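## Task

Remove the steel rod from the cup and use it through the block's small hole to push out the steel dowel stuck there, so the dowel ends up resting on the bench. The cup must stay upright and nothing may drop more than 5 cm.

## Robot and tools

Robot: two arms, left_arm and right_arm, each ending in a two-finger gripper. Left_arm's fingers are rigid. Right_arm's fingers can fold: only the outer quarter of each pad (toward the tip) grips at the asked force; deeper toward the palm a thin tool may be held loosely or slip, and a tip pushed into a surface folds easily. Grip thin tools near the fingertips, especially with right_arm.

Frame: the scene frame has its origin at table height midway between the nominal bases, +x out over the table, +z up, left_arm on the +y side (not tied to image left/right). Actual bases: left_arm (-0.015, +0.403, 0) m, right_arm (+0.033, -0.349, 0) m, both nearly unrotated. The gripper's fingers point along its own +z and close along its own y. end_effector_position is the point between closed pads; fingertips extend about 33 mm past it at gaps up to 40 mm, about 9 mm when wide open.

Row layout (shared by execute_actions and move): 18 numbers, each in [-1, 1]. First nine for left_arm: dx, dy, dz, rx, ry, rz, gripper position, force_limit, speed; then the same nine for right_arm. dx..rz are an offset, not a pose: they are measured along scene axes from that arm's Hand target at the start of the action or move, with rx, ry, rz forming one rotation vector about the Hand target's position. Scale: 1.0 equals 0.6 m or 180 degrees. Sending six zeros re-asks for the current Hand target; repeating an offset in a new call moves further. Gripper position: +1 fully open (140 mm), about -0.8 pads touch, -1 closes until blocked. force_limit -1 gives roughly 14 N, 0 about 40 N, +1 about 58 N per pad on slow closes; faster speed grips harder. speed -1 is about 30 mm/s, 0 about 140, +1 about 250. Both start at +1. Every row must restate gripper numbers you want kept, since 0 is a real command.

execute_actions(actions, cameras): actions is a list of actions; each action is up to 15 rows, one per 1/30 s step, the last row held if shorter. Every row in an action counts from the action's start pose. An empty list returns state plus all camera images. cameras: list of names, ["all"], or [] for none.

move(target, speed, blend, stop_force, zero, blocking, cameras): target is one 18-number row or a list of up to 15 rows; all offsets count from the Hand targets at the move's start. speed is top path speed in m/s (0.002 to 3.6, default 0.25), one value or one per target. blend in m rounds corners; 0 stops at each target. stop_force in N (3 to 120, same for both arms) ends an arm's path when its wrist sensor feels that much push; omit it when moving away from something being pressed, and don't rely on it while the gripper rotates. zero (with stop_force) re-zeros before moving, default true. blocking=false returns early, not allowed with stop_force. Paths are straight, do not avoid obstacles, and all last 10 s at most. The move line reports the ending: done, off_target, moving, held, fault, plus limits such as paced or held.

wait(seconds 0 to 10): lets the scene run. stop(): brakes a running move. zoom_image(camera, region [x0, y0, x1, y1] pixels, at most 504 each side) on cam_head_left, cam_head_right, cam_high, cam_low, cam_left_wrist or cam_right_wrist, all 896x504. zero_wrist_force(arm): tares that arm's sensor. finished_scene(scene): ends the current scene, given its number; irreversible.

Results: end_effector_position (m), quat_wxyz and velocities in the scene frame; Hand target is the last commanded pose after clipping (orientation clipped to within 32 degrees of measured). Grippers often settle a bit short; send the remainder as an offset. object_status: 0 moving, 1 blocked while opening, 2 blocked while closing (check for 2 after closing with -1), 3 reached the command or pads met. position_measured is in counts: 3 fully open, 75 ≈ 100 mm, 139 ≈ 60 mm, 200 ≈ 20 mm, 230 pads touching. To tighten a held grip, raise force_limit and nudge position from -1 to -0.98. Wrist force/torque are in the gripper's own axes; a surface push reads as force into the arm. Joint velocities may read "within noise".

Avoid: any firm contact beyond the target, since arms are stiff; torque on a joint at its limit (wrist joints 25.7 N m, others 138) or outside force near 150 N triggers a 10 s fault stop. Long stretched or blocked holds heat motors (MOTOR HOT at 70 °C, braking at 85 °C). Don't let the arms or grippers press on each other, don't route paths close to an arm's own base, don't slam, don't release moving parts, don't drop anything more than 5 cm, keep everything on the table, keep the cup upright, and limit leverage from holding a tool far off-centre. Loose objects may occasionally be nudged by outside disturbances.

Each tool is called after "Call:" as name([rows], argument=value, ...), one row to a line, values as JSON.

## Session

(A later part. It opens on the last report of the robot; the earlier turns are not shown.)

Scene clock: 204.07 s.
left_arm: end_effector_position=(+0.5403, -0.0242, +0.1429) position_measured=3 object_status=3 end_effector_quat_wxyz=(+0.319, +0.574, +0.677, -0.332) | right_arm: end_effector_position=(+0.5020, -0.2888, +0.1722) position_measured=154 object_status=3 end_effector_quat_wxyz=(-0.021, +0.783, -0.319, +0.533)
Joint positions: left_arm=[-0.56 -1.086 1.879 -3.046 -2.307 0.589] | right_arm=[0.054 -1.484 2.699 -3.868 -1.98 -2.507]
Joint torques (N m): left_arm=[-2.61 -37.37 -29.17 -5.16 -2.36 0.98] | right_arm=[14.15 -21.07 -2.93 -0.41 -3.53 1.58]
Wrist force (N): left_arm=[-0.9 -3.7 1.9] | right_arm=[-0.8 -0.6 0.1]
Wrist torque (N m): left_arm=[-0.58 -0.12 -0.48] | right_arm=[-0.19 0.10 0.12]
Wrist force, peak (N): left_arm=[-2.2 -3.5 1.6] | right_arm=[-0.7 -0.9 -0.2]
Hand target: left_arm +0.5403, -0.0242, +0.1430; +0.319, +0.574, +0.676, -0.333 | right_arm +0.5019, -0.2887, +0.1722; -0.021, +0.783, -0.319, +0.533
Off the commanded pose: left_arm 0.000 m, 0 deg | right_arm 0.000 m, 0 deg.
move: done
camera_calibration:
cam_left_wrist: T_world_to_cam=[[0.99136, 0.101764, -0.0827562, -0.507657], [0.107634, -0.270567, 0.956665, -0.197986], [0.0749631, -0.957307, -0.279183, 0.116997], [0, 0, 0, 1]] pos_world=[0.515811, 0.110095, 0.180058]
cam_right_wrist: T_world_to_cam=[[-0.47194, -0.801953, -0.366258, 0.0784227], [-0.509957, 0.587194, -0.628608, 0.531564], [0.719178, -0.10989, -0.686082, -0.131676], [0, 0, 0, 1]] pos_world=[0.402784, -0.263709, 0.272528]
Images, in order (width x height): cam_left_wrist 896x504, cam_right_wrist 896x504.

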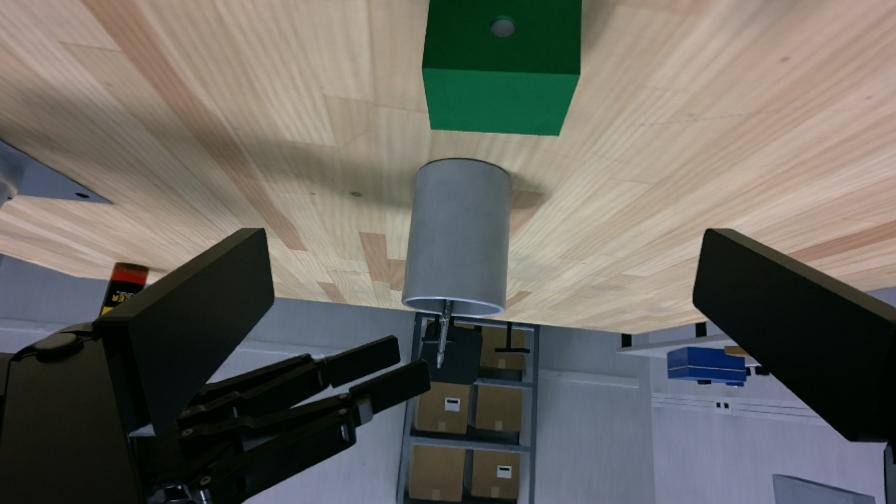

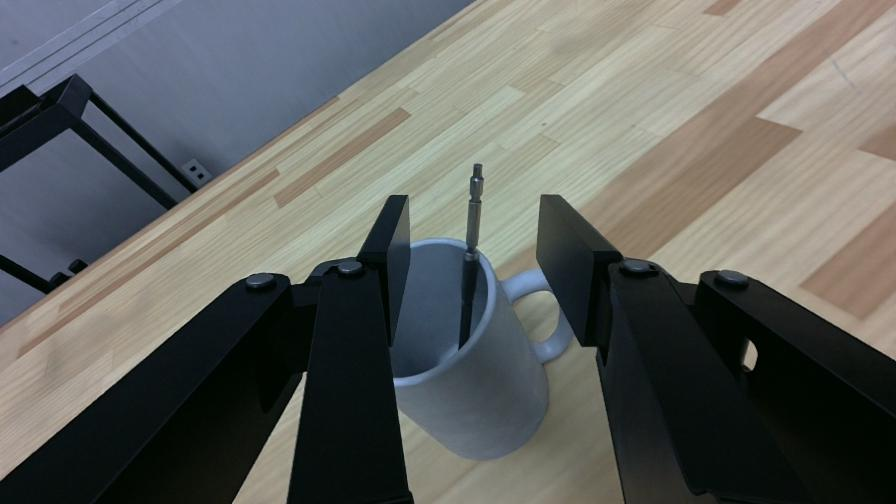

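Call:
move(target=[0,0,0,0,0,0,1,1,1,0.0498,-0.0178,-0.036,0,0,0,-0.2,1,0], speed=0.06, cameras=["cam_left_wrist","cam_right_wrist"])

Call:
zoom_image(camera="cam_left_wrist", region=[310, 280, 510, 420])

Call:
zoom_image(camera="cam_right_wrist", region=[370, 150, 570, 290])

Scene clock: 216.80 s.
left_arm: end_effector_position=(+0.5403, -0.0242, +0.1430) position_measured=3 object_status=3 end_effector_quat_wxyz=(+0.319, +0.574, +0.676, -0.333) | right_arm: end_effector_position=(+0.5318, -0.2995, +0.1506) position_measured=154 object_status=3 end_effector_quat_wxyz=(-0.021, +0.783, -0.319, +0.533)
Joint positions: left_arm=[-0.56 -1.086 1.879 -3.046 -2.307 0.589] | right_arm=[-0.002 -1.338 2.657 -3.982 -1.93 -2.536]
Joint torques (N m): left_arm=[-6.25 -34.65 -29.5 -3.35 -2.61 -0.72] | right_arm=[14.02 -17.19 0.05 -0.71 -3.48 1.93]
Wrist force (N): left_arm=[-0.6 -3.4 2.1] | right_arm=[-0.4 -0.2 0.0]
Wrist torque (N m): left_arm=[-0.52 -0.16 -0.47] | right_arm=[-0.13 0.03 0.08]
Wrist force, peak (N): left_arm=[-0.7 -3.9 2.3] | right_arm=[-0.8 -0.6 -1.0]
Hand target: left_arm +0.5403, -0.0242, +0.1430; +0.319, +0.574, +0.676, -0.333 | right_arm +0.5318, -0.2994, +0.1506; -0.021, +0.783, -0.319, +0.533
Off the commanded pose: left_arm 0.000 m, 0 deg | right_arm 0.000 m, 0 deg.
move: done
camera_calibration:
cam_left_wrist: T_world_to_cam=[[0.991382, 0.101683, -0.0825974, -0.507677], [0.107436, -0.270285, 0.956767, -0.19796], [0.0749625, -0.957396, -0.27888, 0.116858], [0, 0, 0, 1]] pos_world=[0.51581, 0.109996, 0.180059]
cam_right_wrist: T_world_to_cam=[[-0.471918, -0.801975, -0.366237, 0.0759732], [-0.509851, 0.587145, -0.62874, 0.539439], [0.719268, -0.109988, -0.685972, -0.169197], [0, 0, 0, 1]] pos_world=[0.432584, -0.27441, 0.250927]
Images, in order (width x height): cam_left_wrist 896x504, cam_right_wrist 896x504.

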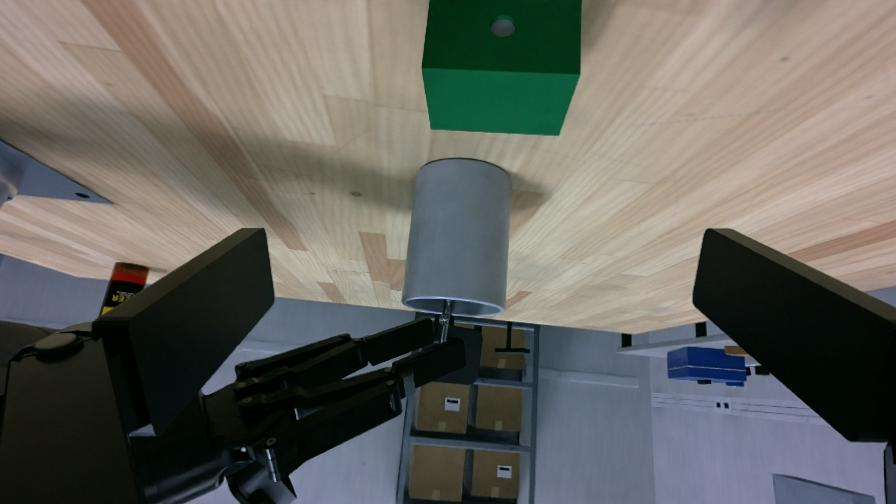

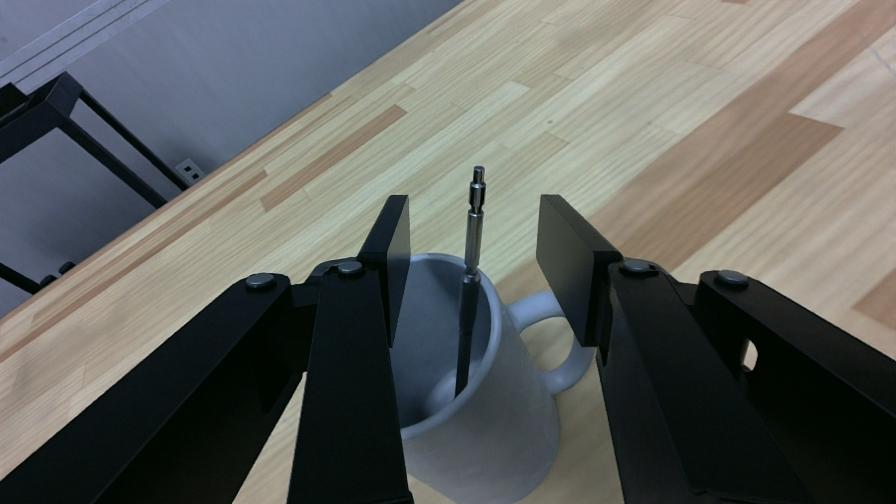

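Scaled by 2.520 from the camera's 896x504 image, which has a finer 1280x720 frame.

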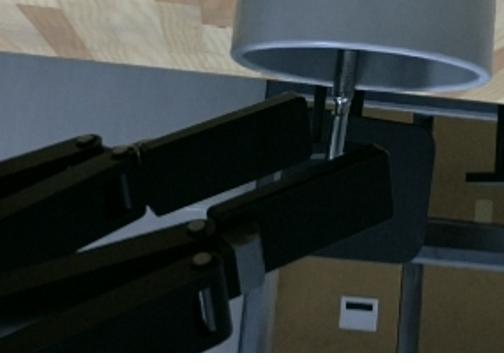

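Scaled by 2.520 from the camera's 896x504 image, which has a finer 1280x720 frame.

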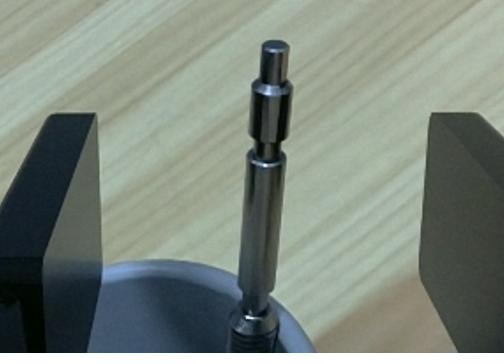

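Call:
move([
  [0,0,0,0,0,0,1,1,1,0,0.0028,-0.006,0,0,0,-0.2,1,0],
  [0,0,0,0,0,0,1,1,1,0,0.0028,-0.006,0,0,0,-1,1,-1],
], speed=0.03, cameras=["cam_left_wrist","cam_right_wrist"])

Call:
zoom_image(camera="cam_left_wrist", region=[310, 280, 510, 420])

Call:
zoom_image(camera="cam_right_wrist", region=[370, 150, 570, 290])

Scene clock: 229.90 s.
left_arm: end_effector_position=(+0.5403, -0.0242, +0.1430) position_measured=3 object_status=3 end_effector_quat_wxyz=(+0.319, +0.574, +0.676, -0.333) | right_arm: end_effector_position=(+0.5318, -0.2977, +0.1470) position_measured=226 object_status=0 end_effector_quat_wxyz=(-0.021, +0.783, -0.319, +0.533)
Joint positions: left_arm=[-0.56 -1.086 1.879 -3.046 -2.307 0.589] | right_arm=[0.005 -1.319 2.656 -3.999 -1.937 -2.532]
Joint torques (N m): left_arm=[-5.37 -35.15 -30.09 -3.17 -2.73 1.57] | right_arm=[-12.78 -19.83 -12.48 -0.61 -1.75 -0.69]
Wrist force (N): left_arm=[-0.6 -3.6 2.1] | right_arm=[5.7 -6.5 -2.9]
Wrist torque (N m): left_arm=[-0.56 -0.16 -0.47] | right_arm=[0.22 -0.20 0.72]
Wrist force, peak (N): left_arm=[-0.6 -3.9 2.2] | right_arm=[5.7 -6.5 -2.9]
Hand target: left_arm +0.5403, -0.0242, +0.1430; +0.319, +0.574, +0.676, -0.333 | right_arm +0.5318, -0.2977, +0.1470; -0.021, +0.783, -0.319, +0.533
Off the commanded pose: left_arm 0.000 m, 0 deg | right_arm 0.000 m, 0 deg.
move: done
camera_calibration:
cam_left_wrist: T_world_to_cam=[[0.991383, 0.101681, -0.0825871, -0.507679], [0.107425, -0.270286, 0.956768, -0.197955], [0.0749626, -0.957396, -0.27888, 0.116858], [0, 0, 0, 1]] pos_world=[0.51581, 0.109996, 0.180058]
cam_right_wrist: T_world_to_cam=[[-0.471817, -0.802036, -0.366234, 0.0759567], [-0.510059, 0.587099, -0.628613, 0.536224], [0.719186, -0.109789, -0.686089, -0.17136], [0, 0, 0, 1]] pos_world=[0.432583, -0.27271, 0.247328]
Images, in order (width x height): cam_left_wrist 896x504, cam_right_wrist 896x504.

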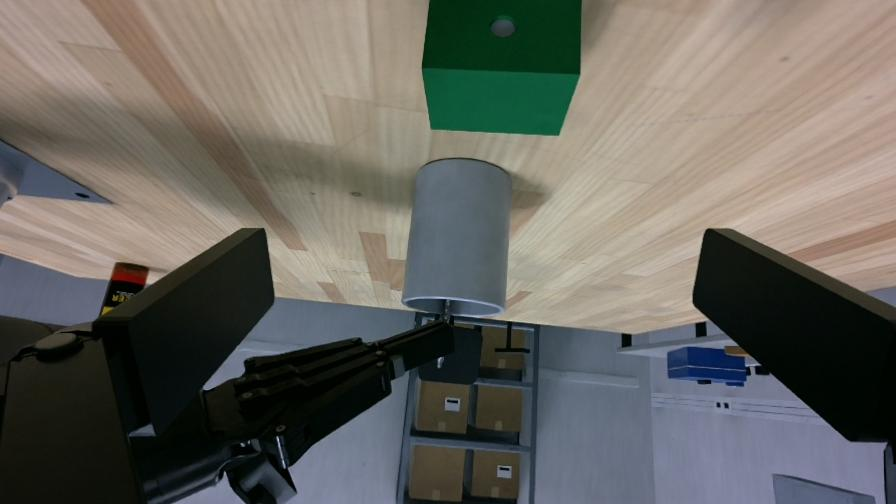

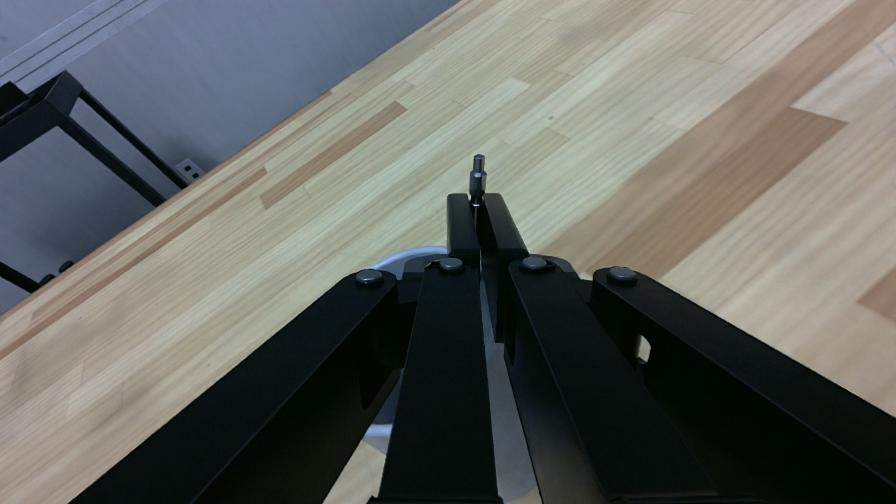

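Scaled by 2.520 from the camera's 896x504 image, which has a finer 1280x720 frame.

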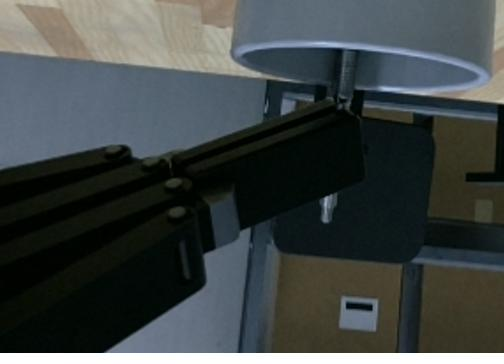

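Scaled by 2.520 from the camera's 896x504 image, which has a finer 1280x720 frame.

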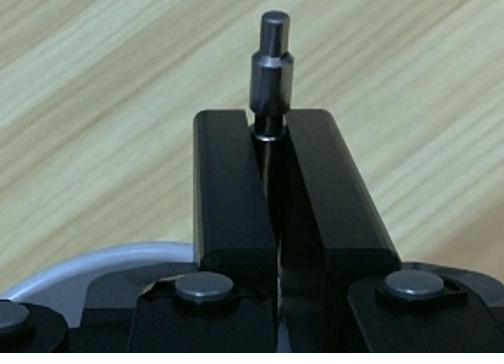

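Call:
wait(seconds=0.7)

Scene clock: 234.07 s.
left_arm: end_effector_position=(+0.5403, -0.0242, +0.1430) position_measured=3 object_status=3 end_effector_quat_wxyz=(+0.319, +0.574, +0.676, -0.333) | right_arm: end_effector_position=(+0.5318, -0.2977, +0.1470) position_measured=226 object_status=2 end_effector_quat_wxyz=(-0.021, +0.783, -0.319, +0.533)
Joint positions: left_arm=[-0.56 -1.086 1.879 -3.046 -2.307 0.589] | right_arm=[0.005 -1.319 2.656 -3.999 -1.937 -2.532]
Joint torques (N m): left_arm=[-4.26 -39.84 -28.4 -3.04 -2.5 1.54] | right_arm=[-12.34 -13.12 -3.46 -0.69 -3.91 -0.72]
Wrist force (N): left_arm=[-0.5 -3.4 2.1] | right_arm=[5.7 -6.3 -2.5]
Wrist torque (N m): left_arm=[-0.52 -0.19 -0.47] | right_arm=[0.27 -0.19 0.73]
Wrist force, peak (N): left_arm=[-0.5 -4.0 2.1] | right_arm=[5.8 -6.8 -2.8]
Hand target: left_arm +0.5403, -0.0242, +0.1430; +0.319, +0.574, +0.676, -0.333 | right_arm +0.5318, -0.2977, +0.1470; -0.021, +0.783, -0.319, +0.533
Tool commands: left_gripper/position=+1.0 left_gripper/force_limit=+1.0 left_gripper/speed=+1.0 right_gripper/position=-1.0 right_gripper/force_limit=+1.0 right_gripper/speed=-1.0
Off the commanded pose: left_arm 0.000 m, 0 deg | right_arm 0.000 m, 0 deg.
wait: 0.70 s; at rest from the start

Call:
move(target=[0,0,0,0,0,0,1,1,1,0,-0.0212,0.0453,0,0,0,-1,1,-1], speed=0.05, cameras=["cam_left_wrist","cam_right_wrist"])

Scene clock: 237.07 s.
left_arm: end_effector_position=(+0.5403, -0.0242, +0.1430) position_measured=3 object_status=3 end_effector_quat_wxyz=(+0.319, +0.574, +0.676, -0.333) | right_arm: end_effector_position=(+0.5318, -0.3105, +0.1741) position_measured=226 object_status=2 end_effector_quat_wxyz=(-0.020, +0.783, -0.319, +0.533)
Joint positions: left_arm=[-0.56 -1.086 1.879 -3.046 -2.307 0.589] | right_arm=[-0.049 -1.458 2.658 -3.87 -1.889 -2.558]
Joint torques (N m): left_arm=[-5.67 -41.03 -28.53 -3.06 -2.3 1.83] | right_arm=[13.97 -16.73 -22.33 -5.62 -2.94 2.4]
Wrist force (N): left_arm=[-0.9 -3.5 2.0] | right_arm=[-1.0 -0.2 0.2]
Wrist torque (N m): left_arm=[-0.54 -0.11 -0.47] | right_arm=[-0.15 0.08 0.08]
Wrist force, peak (N): left_arm=[-1.0 -4.0 2.0] | right_arm=[5.8 -6.7 -2.9]
Hand target: left_arm +0.5403, -0.0242, +0.1430; +0.319, +0.574, +0.676, -0.333 | right_arm +0.5318, -0.3104, +0.1741; -0.021, +0.783, -0.319, +0.533
Off the commanded pose: left_arm 0.000 m, 0 deg | right_arm 0.000 m, 0 deg.
move: done
camera_calibration:
cam_left_wrist: T_world_to_cam=[[0.991383, 0.101681, -0.0825871, -0.507679], [0.107425, -0.270286, 0.956768, -0.197955], [0.0749626, -0.957396, -0.27888, 0.116858], [0, 0, 0, 1]] pos_world=[0.51581, 0.109996, 0.180058]
cam_right_wrist: T_world_to_cam=[[-0.472032, -0.801964, -0.366114, 0.0756971], [-0.51002, 0.58716, -0.628588, 0.560768], [0.719072, -0.109988, -0.686176, -0.154156], [0, 0, 0, 1]] pos_world=[0.432583, -0.28551, 0.274428]
Images, in order (width x height): cam_left_wrist 896x504, cam_right_wrist 896x504.

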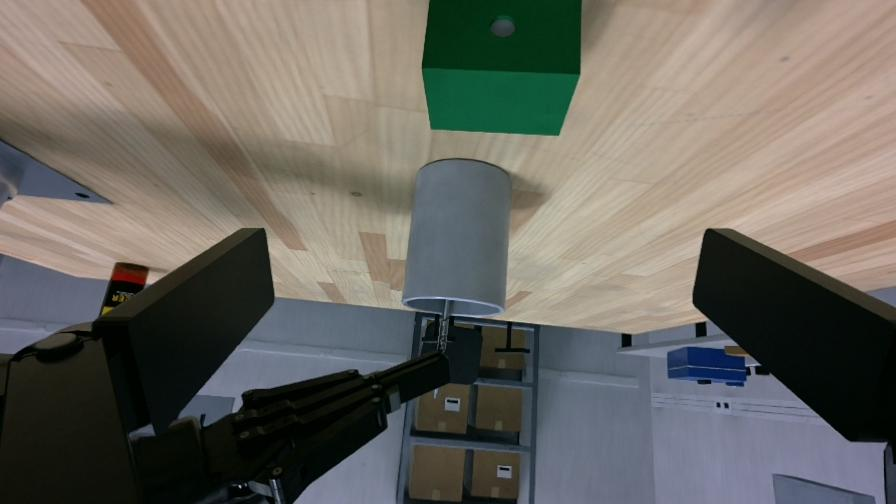

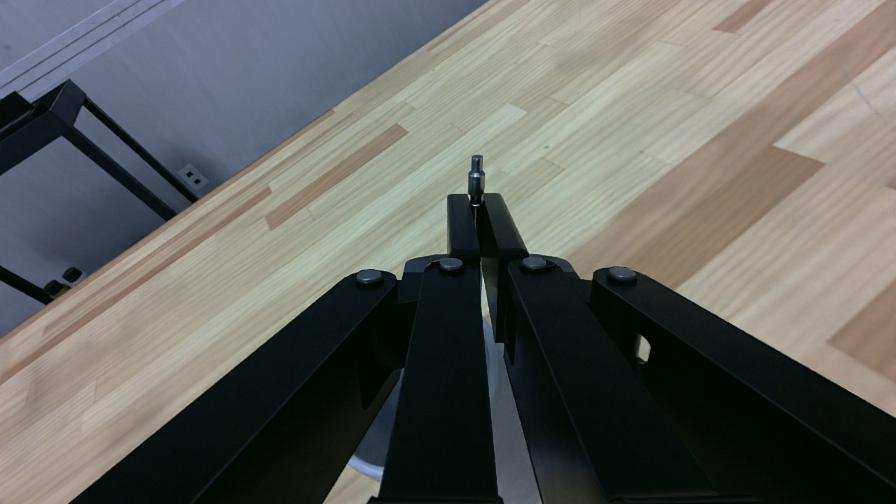

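Call:
move(target=[0,0,0,0,0,0,1,1,1,0,-0.0846,0.1812,0,0,0,-1,1,-1], speed=0.12, cameras=["cam_left_wrist","cam_right_wrist"])

Call:
zoom_image(camera="cam_left_wrist", region=[310, 280, 560, 480])

Scene clock: 252.33 s.
left_arm: end_effector_position=(+0.5403, -0.0242, +0.1430) position_measured=3 object_status=3 end_effector_quat_wxyz=(+0.319, +0.574, +0.676, -0.333) | right_arm: end_effector_position=(+0.5318, -0.3613, +0.2829) position_measured=226 object_status=2 end_effector_quat_wxyz=(-0.021, +0.783, -0.319, +0.533)
Joint positions: left_arm=[-0.56 -1.086 1.879 -3.046 -2.307 0.589] | right_arm=[-0.275 -1.926 2.565 -3.332 -1.686 -2.661]
Joint torques (N m): left_arm=[-4.97 -44.54 -27.31 -2.81 -2.35 1.69] | right_arm=[11.97 -9.09 -16.24 -2.68 -2.87 2.52]
Wrist force (N): left_arm=[-0.8 -3.7 2.0] | right_arm=[-1.0 -0.5 0.2]
Wrist torque (N m): left_arm=[-0.58 -0.12 -0.48] | right_arm=[-0.17 0.09 0.05]
Wrist force, peak (N): left_arm=[-0.9 -3.8 2.2] | right_arm=[-3.4 0.0 1.2]
Hand target: left_arm +0.5403, -0.0242, +0.1430; +0.319, +0.574, +0.676, -0.333 | right_arm +0.5318, -0.3612, +0.2829; -0.021, +0.783, -0.319, +0.533
Off the commanded pose: left_arm 0.000 m, 0 deg | right_arm 0.000 m, 0 deg.
move: done
camera_calibration:
cam_left_wrist: T_world_to_cam=[[0.991383, 0.101681, -0.0825871, -0.507679], [0.107425, -0.270286, 0.956768, -0.197955], [0.0749626, -0.957396, -0.27888, 0.116858], [0, 0, 0, 1]] pos_world=[0.51581, 0.109996, 0.180058]
cam_right_wrist: T_world_to_cam=[[-0.471918, -0.801975, -0.366237, 0.0748643], [-0.509851, 0.587145, -0.62874, 0.658907], [0.719268, -0.109988, -0.685972, -0.0852399], [0, 0, 0, 1]] pos_world=[0.432584, -0.33621, 0.383227]
Images, in order (width x height): cam_left_wrist 896x504, cam_right_wrist 896x504.

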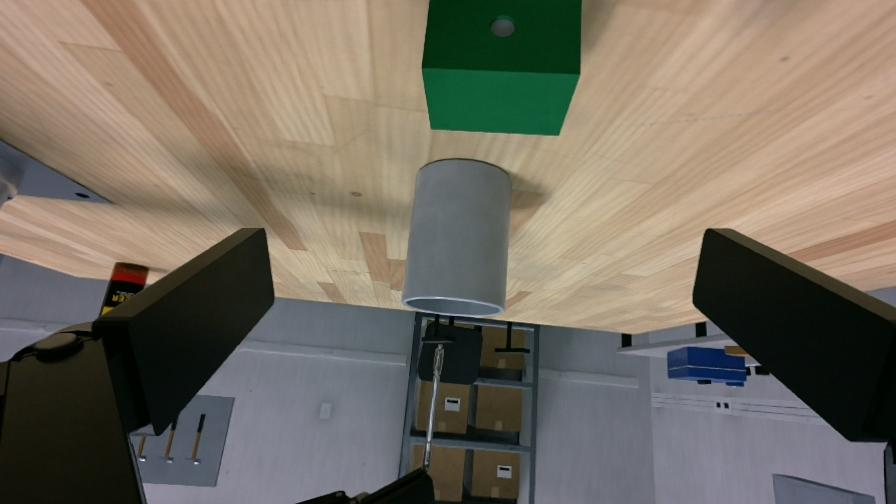

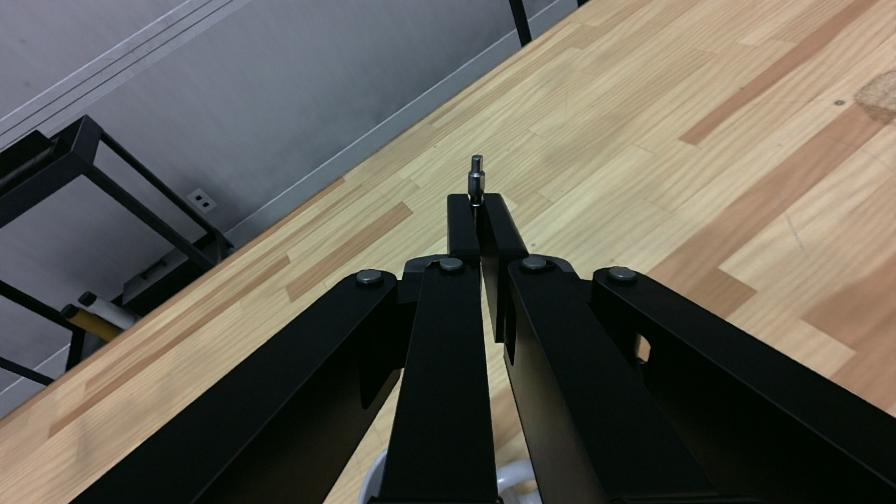

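Scaled by 2.016 from the camera's 896x504 image, which has a finer 1280x720 frame.

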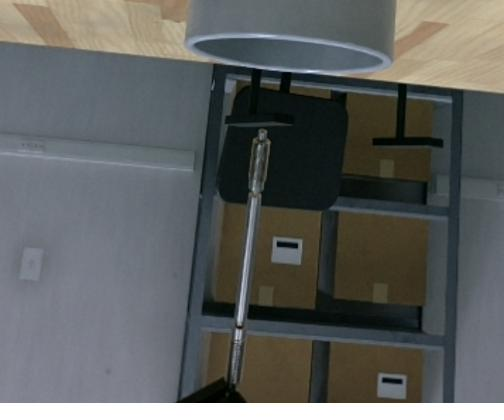

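Call:
zoom_image(camera="cam_left_wrist", region=[400, 330, 470, 400])

Call:
zoom_image(camera="cam_left_wrist", region=[400, 400, 470, 470])

Scaled by 7.200 from the camera's 896x504 image, which has a finer 1280x720 frame.

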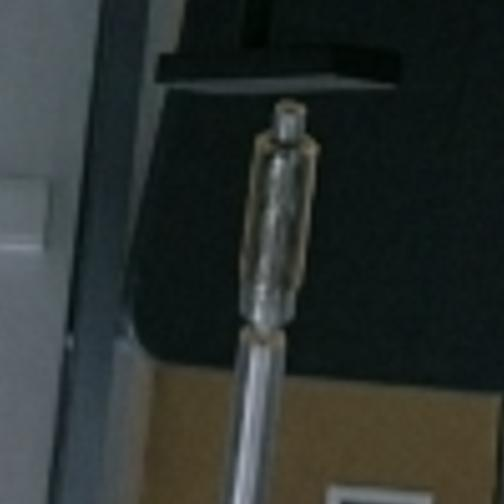

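Scaled by 7.200 from the camera's 896x504 image, which has a finer 1280x720 frame.

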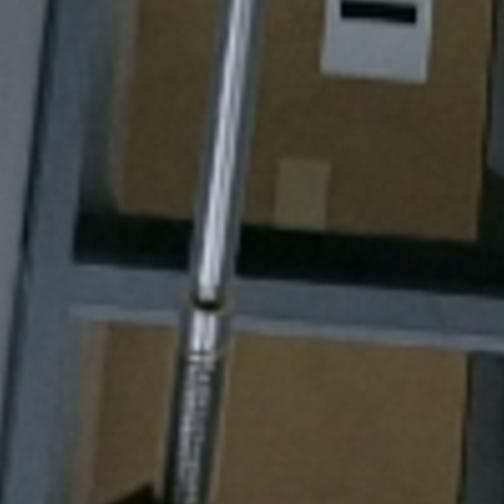

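Call:
move(target=[0.0078,0.141,0.21,-0.1877,-0.0626,0.0518,-0.2,1,0,0.0455,0.4818,0.1393,-0.1266,-0.0712,0.32,-1,1,-1], speed=0.2, cameras=["all"])

Scene clock: 318.27 s.
left_arm: end_effector_position=(+0.5451, +0.0604, +0.2689) position_measured=154 object_status=3 end_effector_quat_wxyz=(+0.561, +0.431, +0.561, -0.430) | right_arm: end_effector_position=(+0.5590, -0.0721, +0.3664) position_measured=226 object_status=2 end_effector_quat_wxyz=(-0.158, +0.767, +0.205, +0.587)
Joint positions: left_arm=[-0.38 -0.926 1.941 -4.157 -2.513 0] | right_arm=[-0.079 -1.779 2.394 -3.451 -1.043 -3.298]
Joint torques (N m): left_arm=[-6.15 -45.33 -3.53 -2.31 -0.79 -0.48] | right_arm=[-13.66 -16.1 -15.97 -5.36 -1.46 0.61]
Wrist force (N): left_arm=[-0.9 -3.9 1.7] | right_arm=[-0.8 -2.0 0.2]
Wrist torque (N m): left_arm=[-0.80 -0.34 -0.63] | right_arm=[-0.41 0.04 -0.09]
Wrist force, peak (N): left_arm=[-1.8 -3.7 2.7] | right_arm=[-0.3 -2.7 1.1]
Hand target: left_arm +0.5450, +0.0604, +0.2690; +0.561, +0.431, +0.561, -0.431 | right_arm +0.5591, -0.0721, +0.3664; -0.158, +0.767, +0.205, +0.588
Off the commanded pose: left_arm 0.000 m, 0 deg | right_arm 0.000 m, 0 deg.
move: done
camera_calibration:
cam_left_wrist: T_world_to_cam=[[0.969407, 0.245206, 0.0111846, -0.532527], [-0.089874, 0.312172, 0.945765, -0.22079], [0.228416, -0.917836, 0.324659, -0.015628], [0, 0, 0, 1]] pos_world=[0.499962, 0.185159, 0.219846]
cam_right_wrist: T_world_to_cam=[[0.506343, -0.862302, 0.00717165, -0.337851], [-0.492707, -0.296122, -0.818262, 0.551721], [0.707713, 0.410787, -0.574801, -0.0124429], [0, 0, 0, 1]] pos_world=[0.451711, -0.122842, 0.446723]

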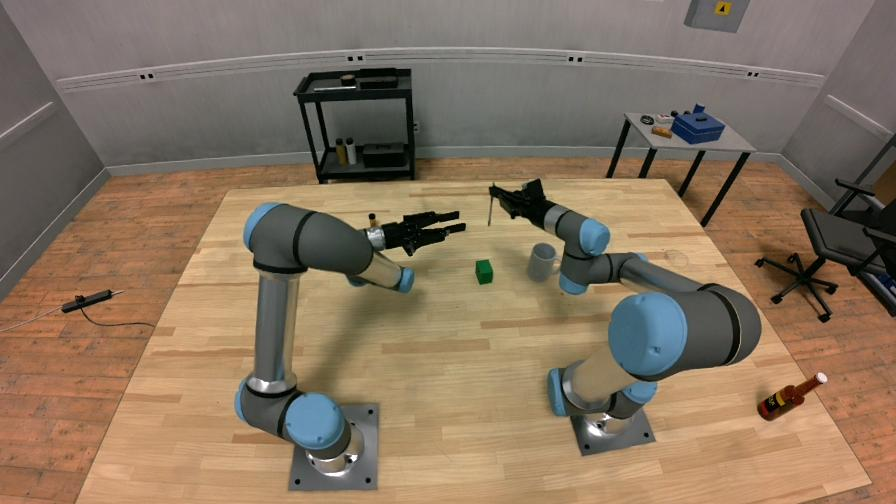

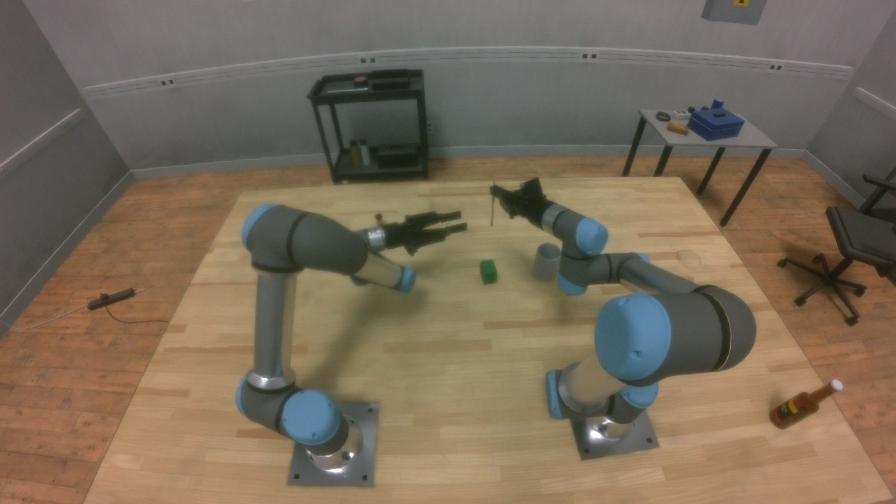

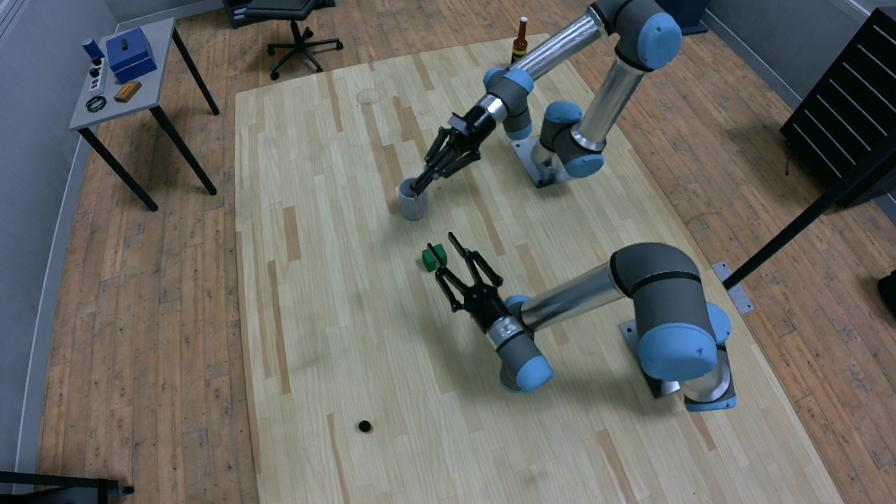

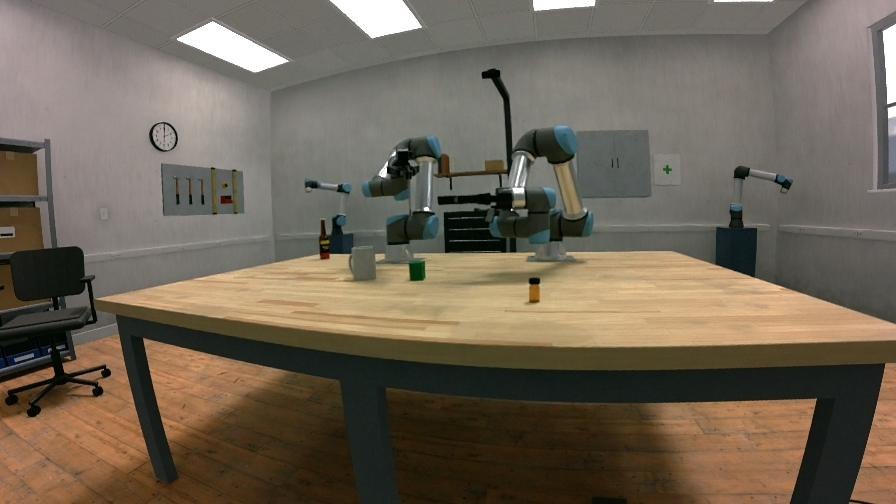

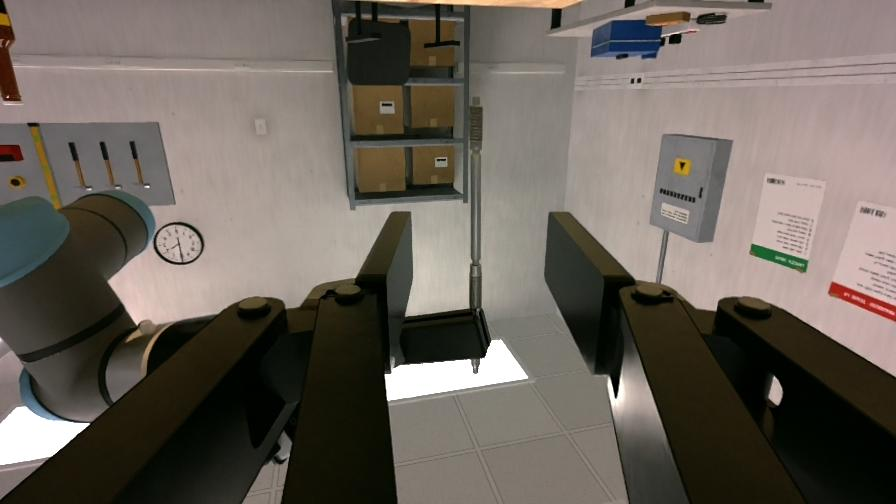

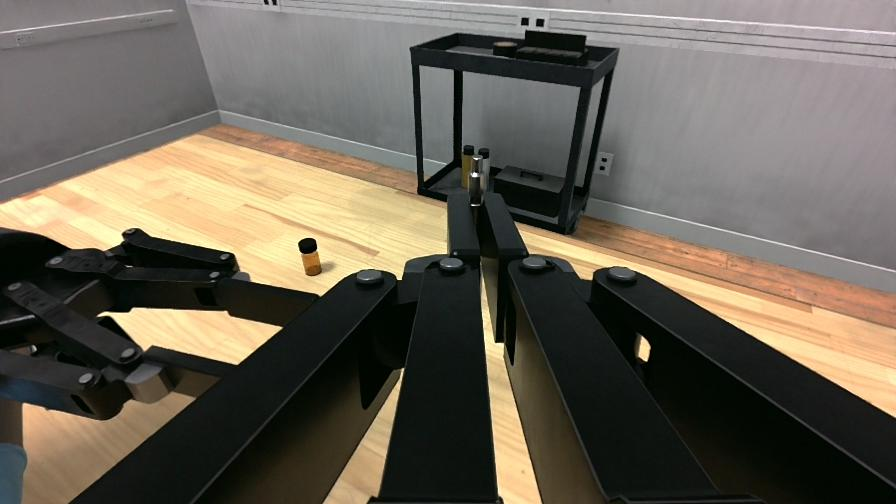

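Call:
zoom_image(camera="cam_left_wrist", region=[440, 85, 510, 155])

Call:
zoom_image(camera="cam_left_wrist", region=[400, 240, 540, 380])

Call:
zoom_image(camera="cam_left_wrist", region=[440, 155, 510, 225])

Scaled by 7.200 from the camera's 896x504 image, which has a finer 1280x720 frame.

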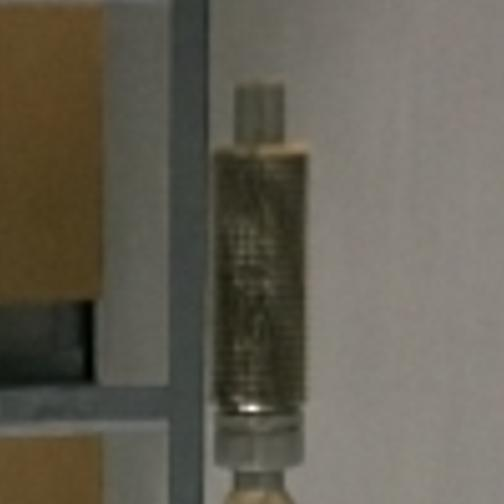

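Scaled by 3.600 from the camera's 896x504 image, which has a finer 1280x720 frame.

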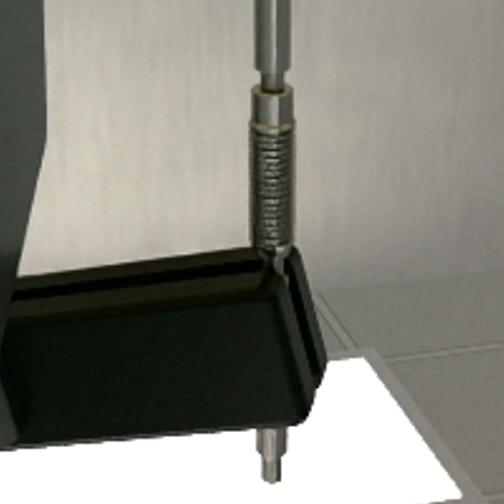

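Scaled by 7.200 from the camera's 896x504 image, which has a finer 1280x720 frame.

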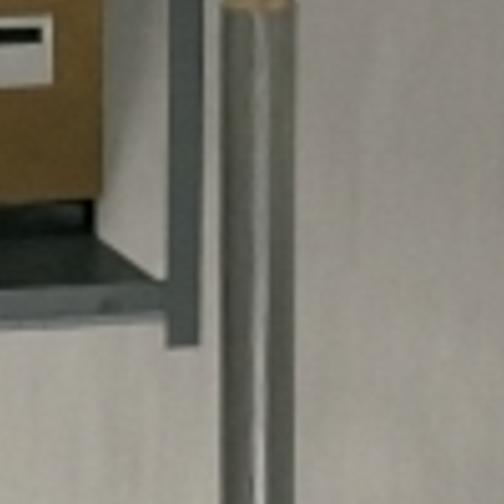

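Call:
move(target=[0.0365,-0.0995,0,0,0,0,-0.2,1,0,0,0,0,0,0,0,-1,1,-1], speed=0.1, cameras=["cam_left_wrist","cam_right_wrist"])

Scene clock: 330.40 s.
left_arm: end_effector_position=(+0.5670, +0.0006, +0.2689) position_measured=154 object_status=3 end_effector_quat_wxyz=(+0.561, +0.431, +0.561, -0.431) end_effector_velocity=(-0.001, +0.002, +0.000) end_effector_angular_velocity=(-0.001, -0.002, +0.001) | right_arm: end_effector_position=(+0.5591, -0.0721, +0.3664) position_measured=226 object_status=2 end_effector_quat_wxyz=(-0.158, +0.767, +0.205, +0.588)
Joint positions: left_arm=[-0.476 -0.883 1.846 -4.105 -2.417 0] | right_arm=[-0.079 -1.779 2.394 -3.451 -1.043 -3.298]
Joint velocities: left_arm=[0.002 -0.002 0.005 -0.004 -0.001 0] | right_arm=[within noise]
Joint torques (N m): left_arm=[3.88 -47.3 -4.02 -3.43 -1.5 1.37] | right_arm=[-13.06 -16.68 -14.17 -5.22 2.79 -0.56]
Wrist force (N): left_arm=[-0.8 -4.0 1.9] | right_arm=[-1.2 -2.1 0.4]
Wrist torque (N m): left_arm=[-0.83 -0.34 -0.62] | right_arm=[-0.43 0.13 -0.09]
Wrist force, peak (N): left_arm=[-0.8 -3.6 3.5] | right_arm=[-1.3 -2.1 0.3]
Hand target: left_arm +0.5669, +0.0007, +0.2690; +0.561, +0.431, +0.561, -0.431 | right_arm +0.5591, -0.0721, +0.3664; -0.158, +0.767, +0.205, +0.588
Off the commanded pose: left_arm 0.000 m, 0 deg | right_arm 0.000 m, 0 deg.
move: done
camera_calibration:
cam_left_wrist: T_world_to_cam=[[0.969437, 0.245087, 0.0111248, -0.538985], [-0.0897826, 0.312205, 0.945763, -0.200215], [0.228321, -0.917857, 0.324667, -0.0754434], [0, 0, 0, 1]] pos_world=[0.521762, 0.12536, 0.219846]
cam_right_wrist: T_world_to_cam=[[0.506315, -0.862317, 0.00736234, -0.337926], [-0.492623, -0.296233, -0.818272, 0.551675], [0.707791, 0.410676, -0.574784, -0.0124994], [0, 0, 0, 1]] pos_world=[0.451712, -0.122842, 0.446723]
Images, in order (width x height): cam_left_wrist 896x504, cam_right_wrist 896x504.

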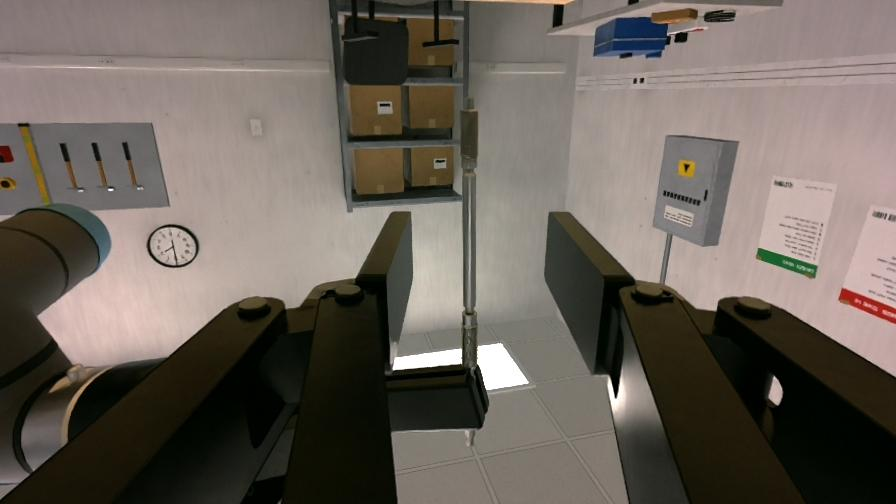

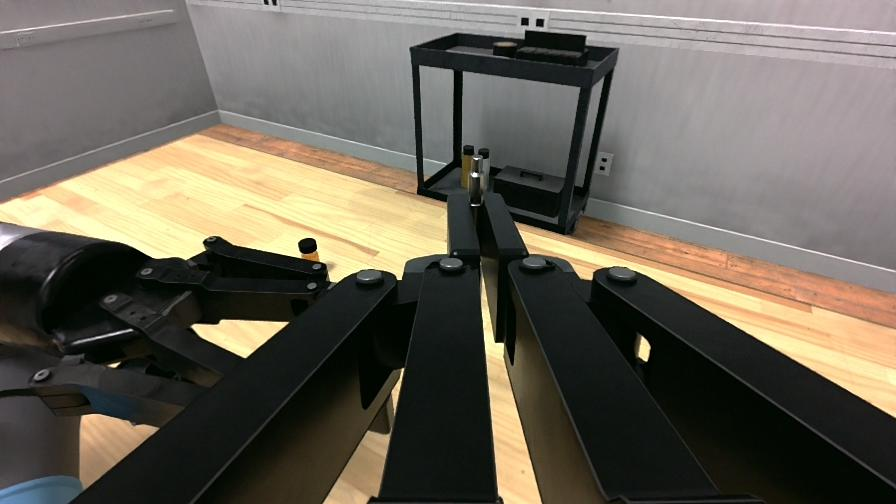

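Call:
move(target=[0.0212,-0.0933,0,0,0,0,-0.2,1,0,0,0,0,0,0,0,-1,1,-1], speed=0.08, cameras=["cam_left_wrist","cam_right_wrist","cam_head_left"])

Call:
zoom_image(camera="cam_left_wrist", region=[370, 60, 590, 460])

Scene clock: 336.80 s.
left_arm: end_effector_position=(+0.5797, -0.0554, +0.2689) position_measured=154 object_status=3 end_effector_quat_wxyz=(+0.561, +0.431, +0.561, -0.431) end_effector_velocity=(-0.002, +0.002, +0.000) end_effector_angular_velocity=(+0.000, -0.001, -0.002) | right_arm: end_effector_position=(+0.5591, -0.0721, +0.3664) position_measured=226 object_status=2 end_effector_quat_wxyz=(-0.158, +0.767, +0.205, +0.588)
Joint positions: left_arm=[-0.56 -0.844 1.761 -4.059 -2.332 0] | right_arm=[-0.079 -1.779 2.394 -3.451 -1.043 -3.298]
Joint velocities: left_arm=[0.002 -0.002 0.005 -0.003 -0.004 0.001] | right_arm=[within noise]
Joint torques (N m): left_arm=[5.6 -49.1 -4.42 -3.71 -1.74 1.55] | right_arm=[-12.11 -14.18 -14.56 -5.09 1.82 0.76]
Wrist force (N): left_arm=[-1.3 -3.8 1.5] | right_arm=[-1.4 -2.0 0.2]
Wrist torque (N m): left_arm=[-0.81 -0.26 -0.63] | right_arm=[-0.42 0.17 -0.10]
Wrist force, peak (N): left_arm=[-1.1 -3.9 3.0] | right_arm=[-1.3 -2.3 0.3]
Hand target: left_arm +0.5796, -0.0553, +0.2690; +0.561, +0.431, +0.561, -0.431 | right_arm +0.5591, -0.0721, +0.3664; -0.158, +0.767, +0.205, +0.588
Off the commanded pose: left_arm 0.000 m, 0 deg | right_arm 0.000 m, 0 deg.
move: done
camera_calibration:
cam_left_wrist: T_world_to_cam=[[0.969437, 0.245087, 0.0111248, -0.537669], [-0.0897826, 0.312205, 0.945763, -0.181582], [0.228321, -0.917857, 0.324667, -0.129766], [0, 0, 0, 1]] pos_world=[0.534562, 0.0693597, 0.219846]
cam_right_wrist: T_world_to_cam=[[0.506315, -0.862317, 0.00736234, -0.337926], [-0.492623, -0.296233, -0.818272, 0.551675], [0.707791, 0.410676, -0.574784, -0.0124994], [0, 0, 0, 1]] pos_world=[0.451712, -0.122842, 0.446723]
Images, in order (width x height): cam_head_left 896x504, cam_left_wrist 896x504, cam_right_wrist 896x504.

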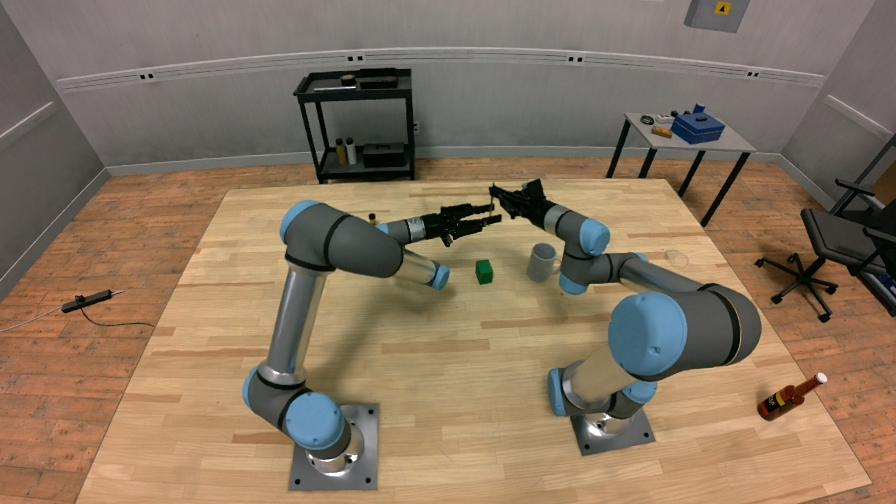

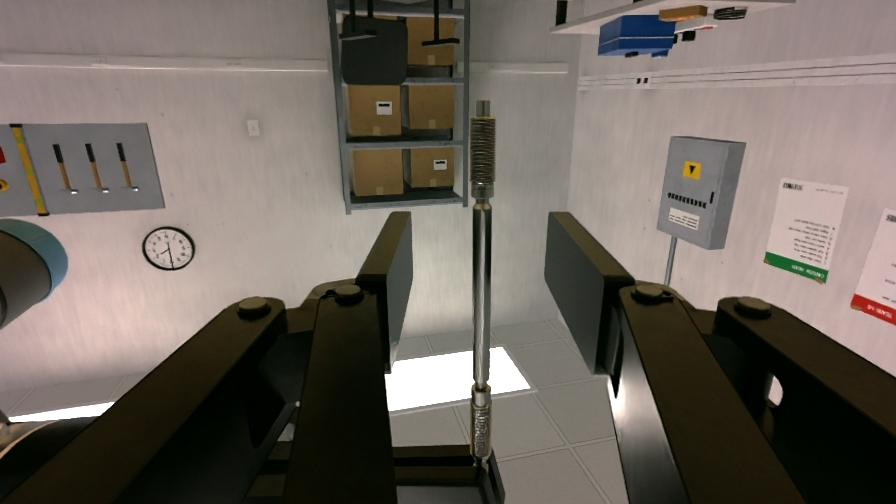

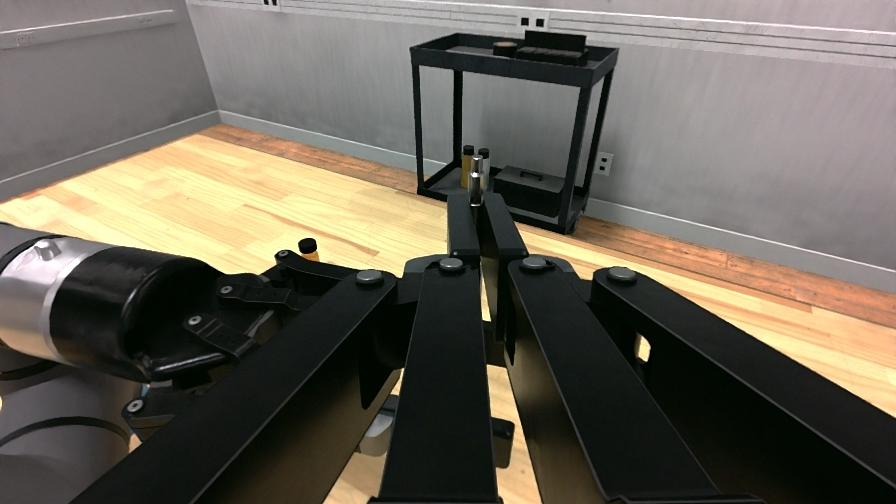

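Scaled by 1.260 from the camera's 896x504 image, which has a finer 1280x720 frame.

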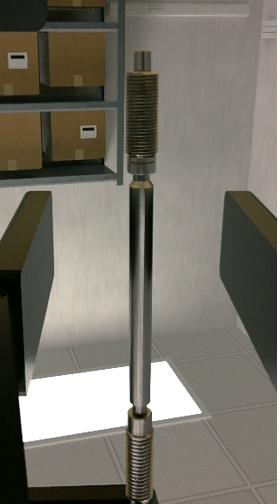

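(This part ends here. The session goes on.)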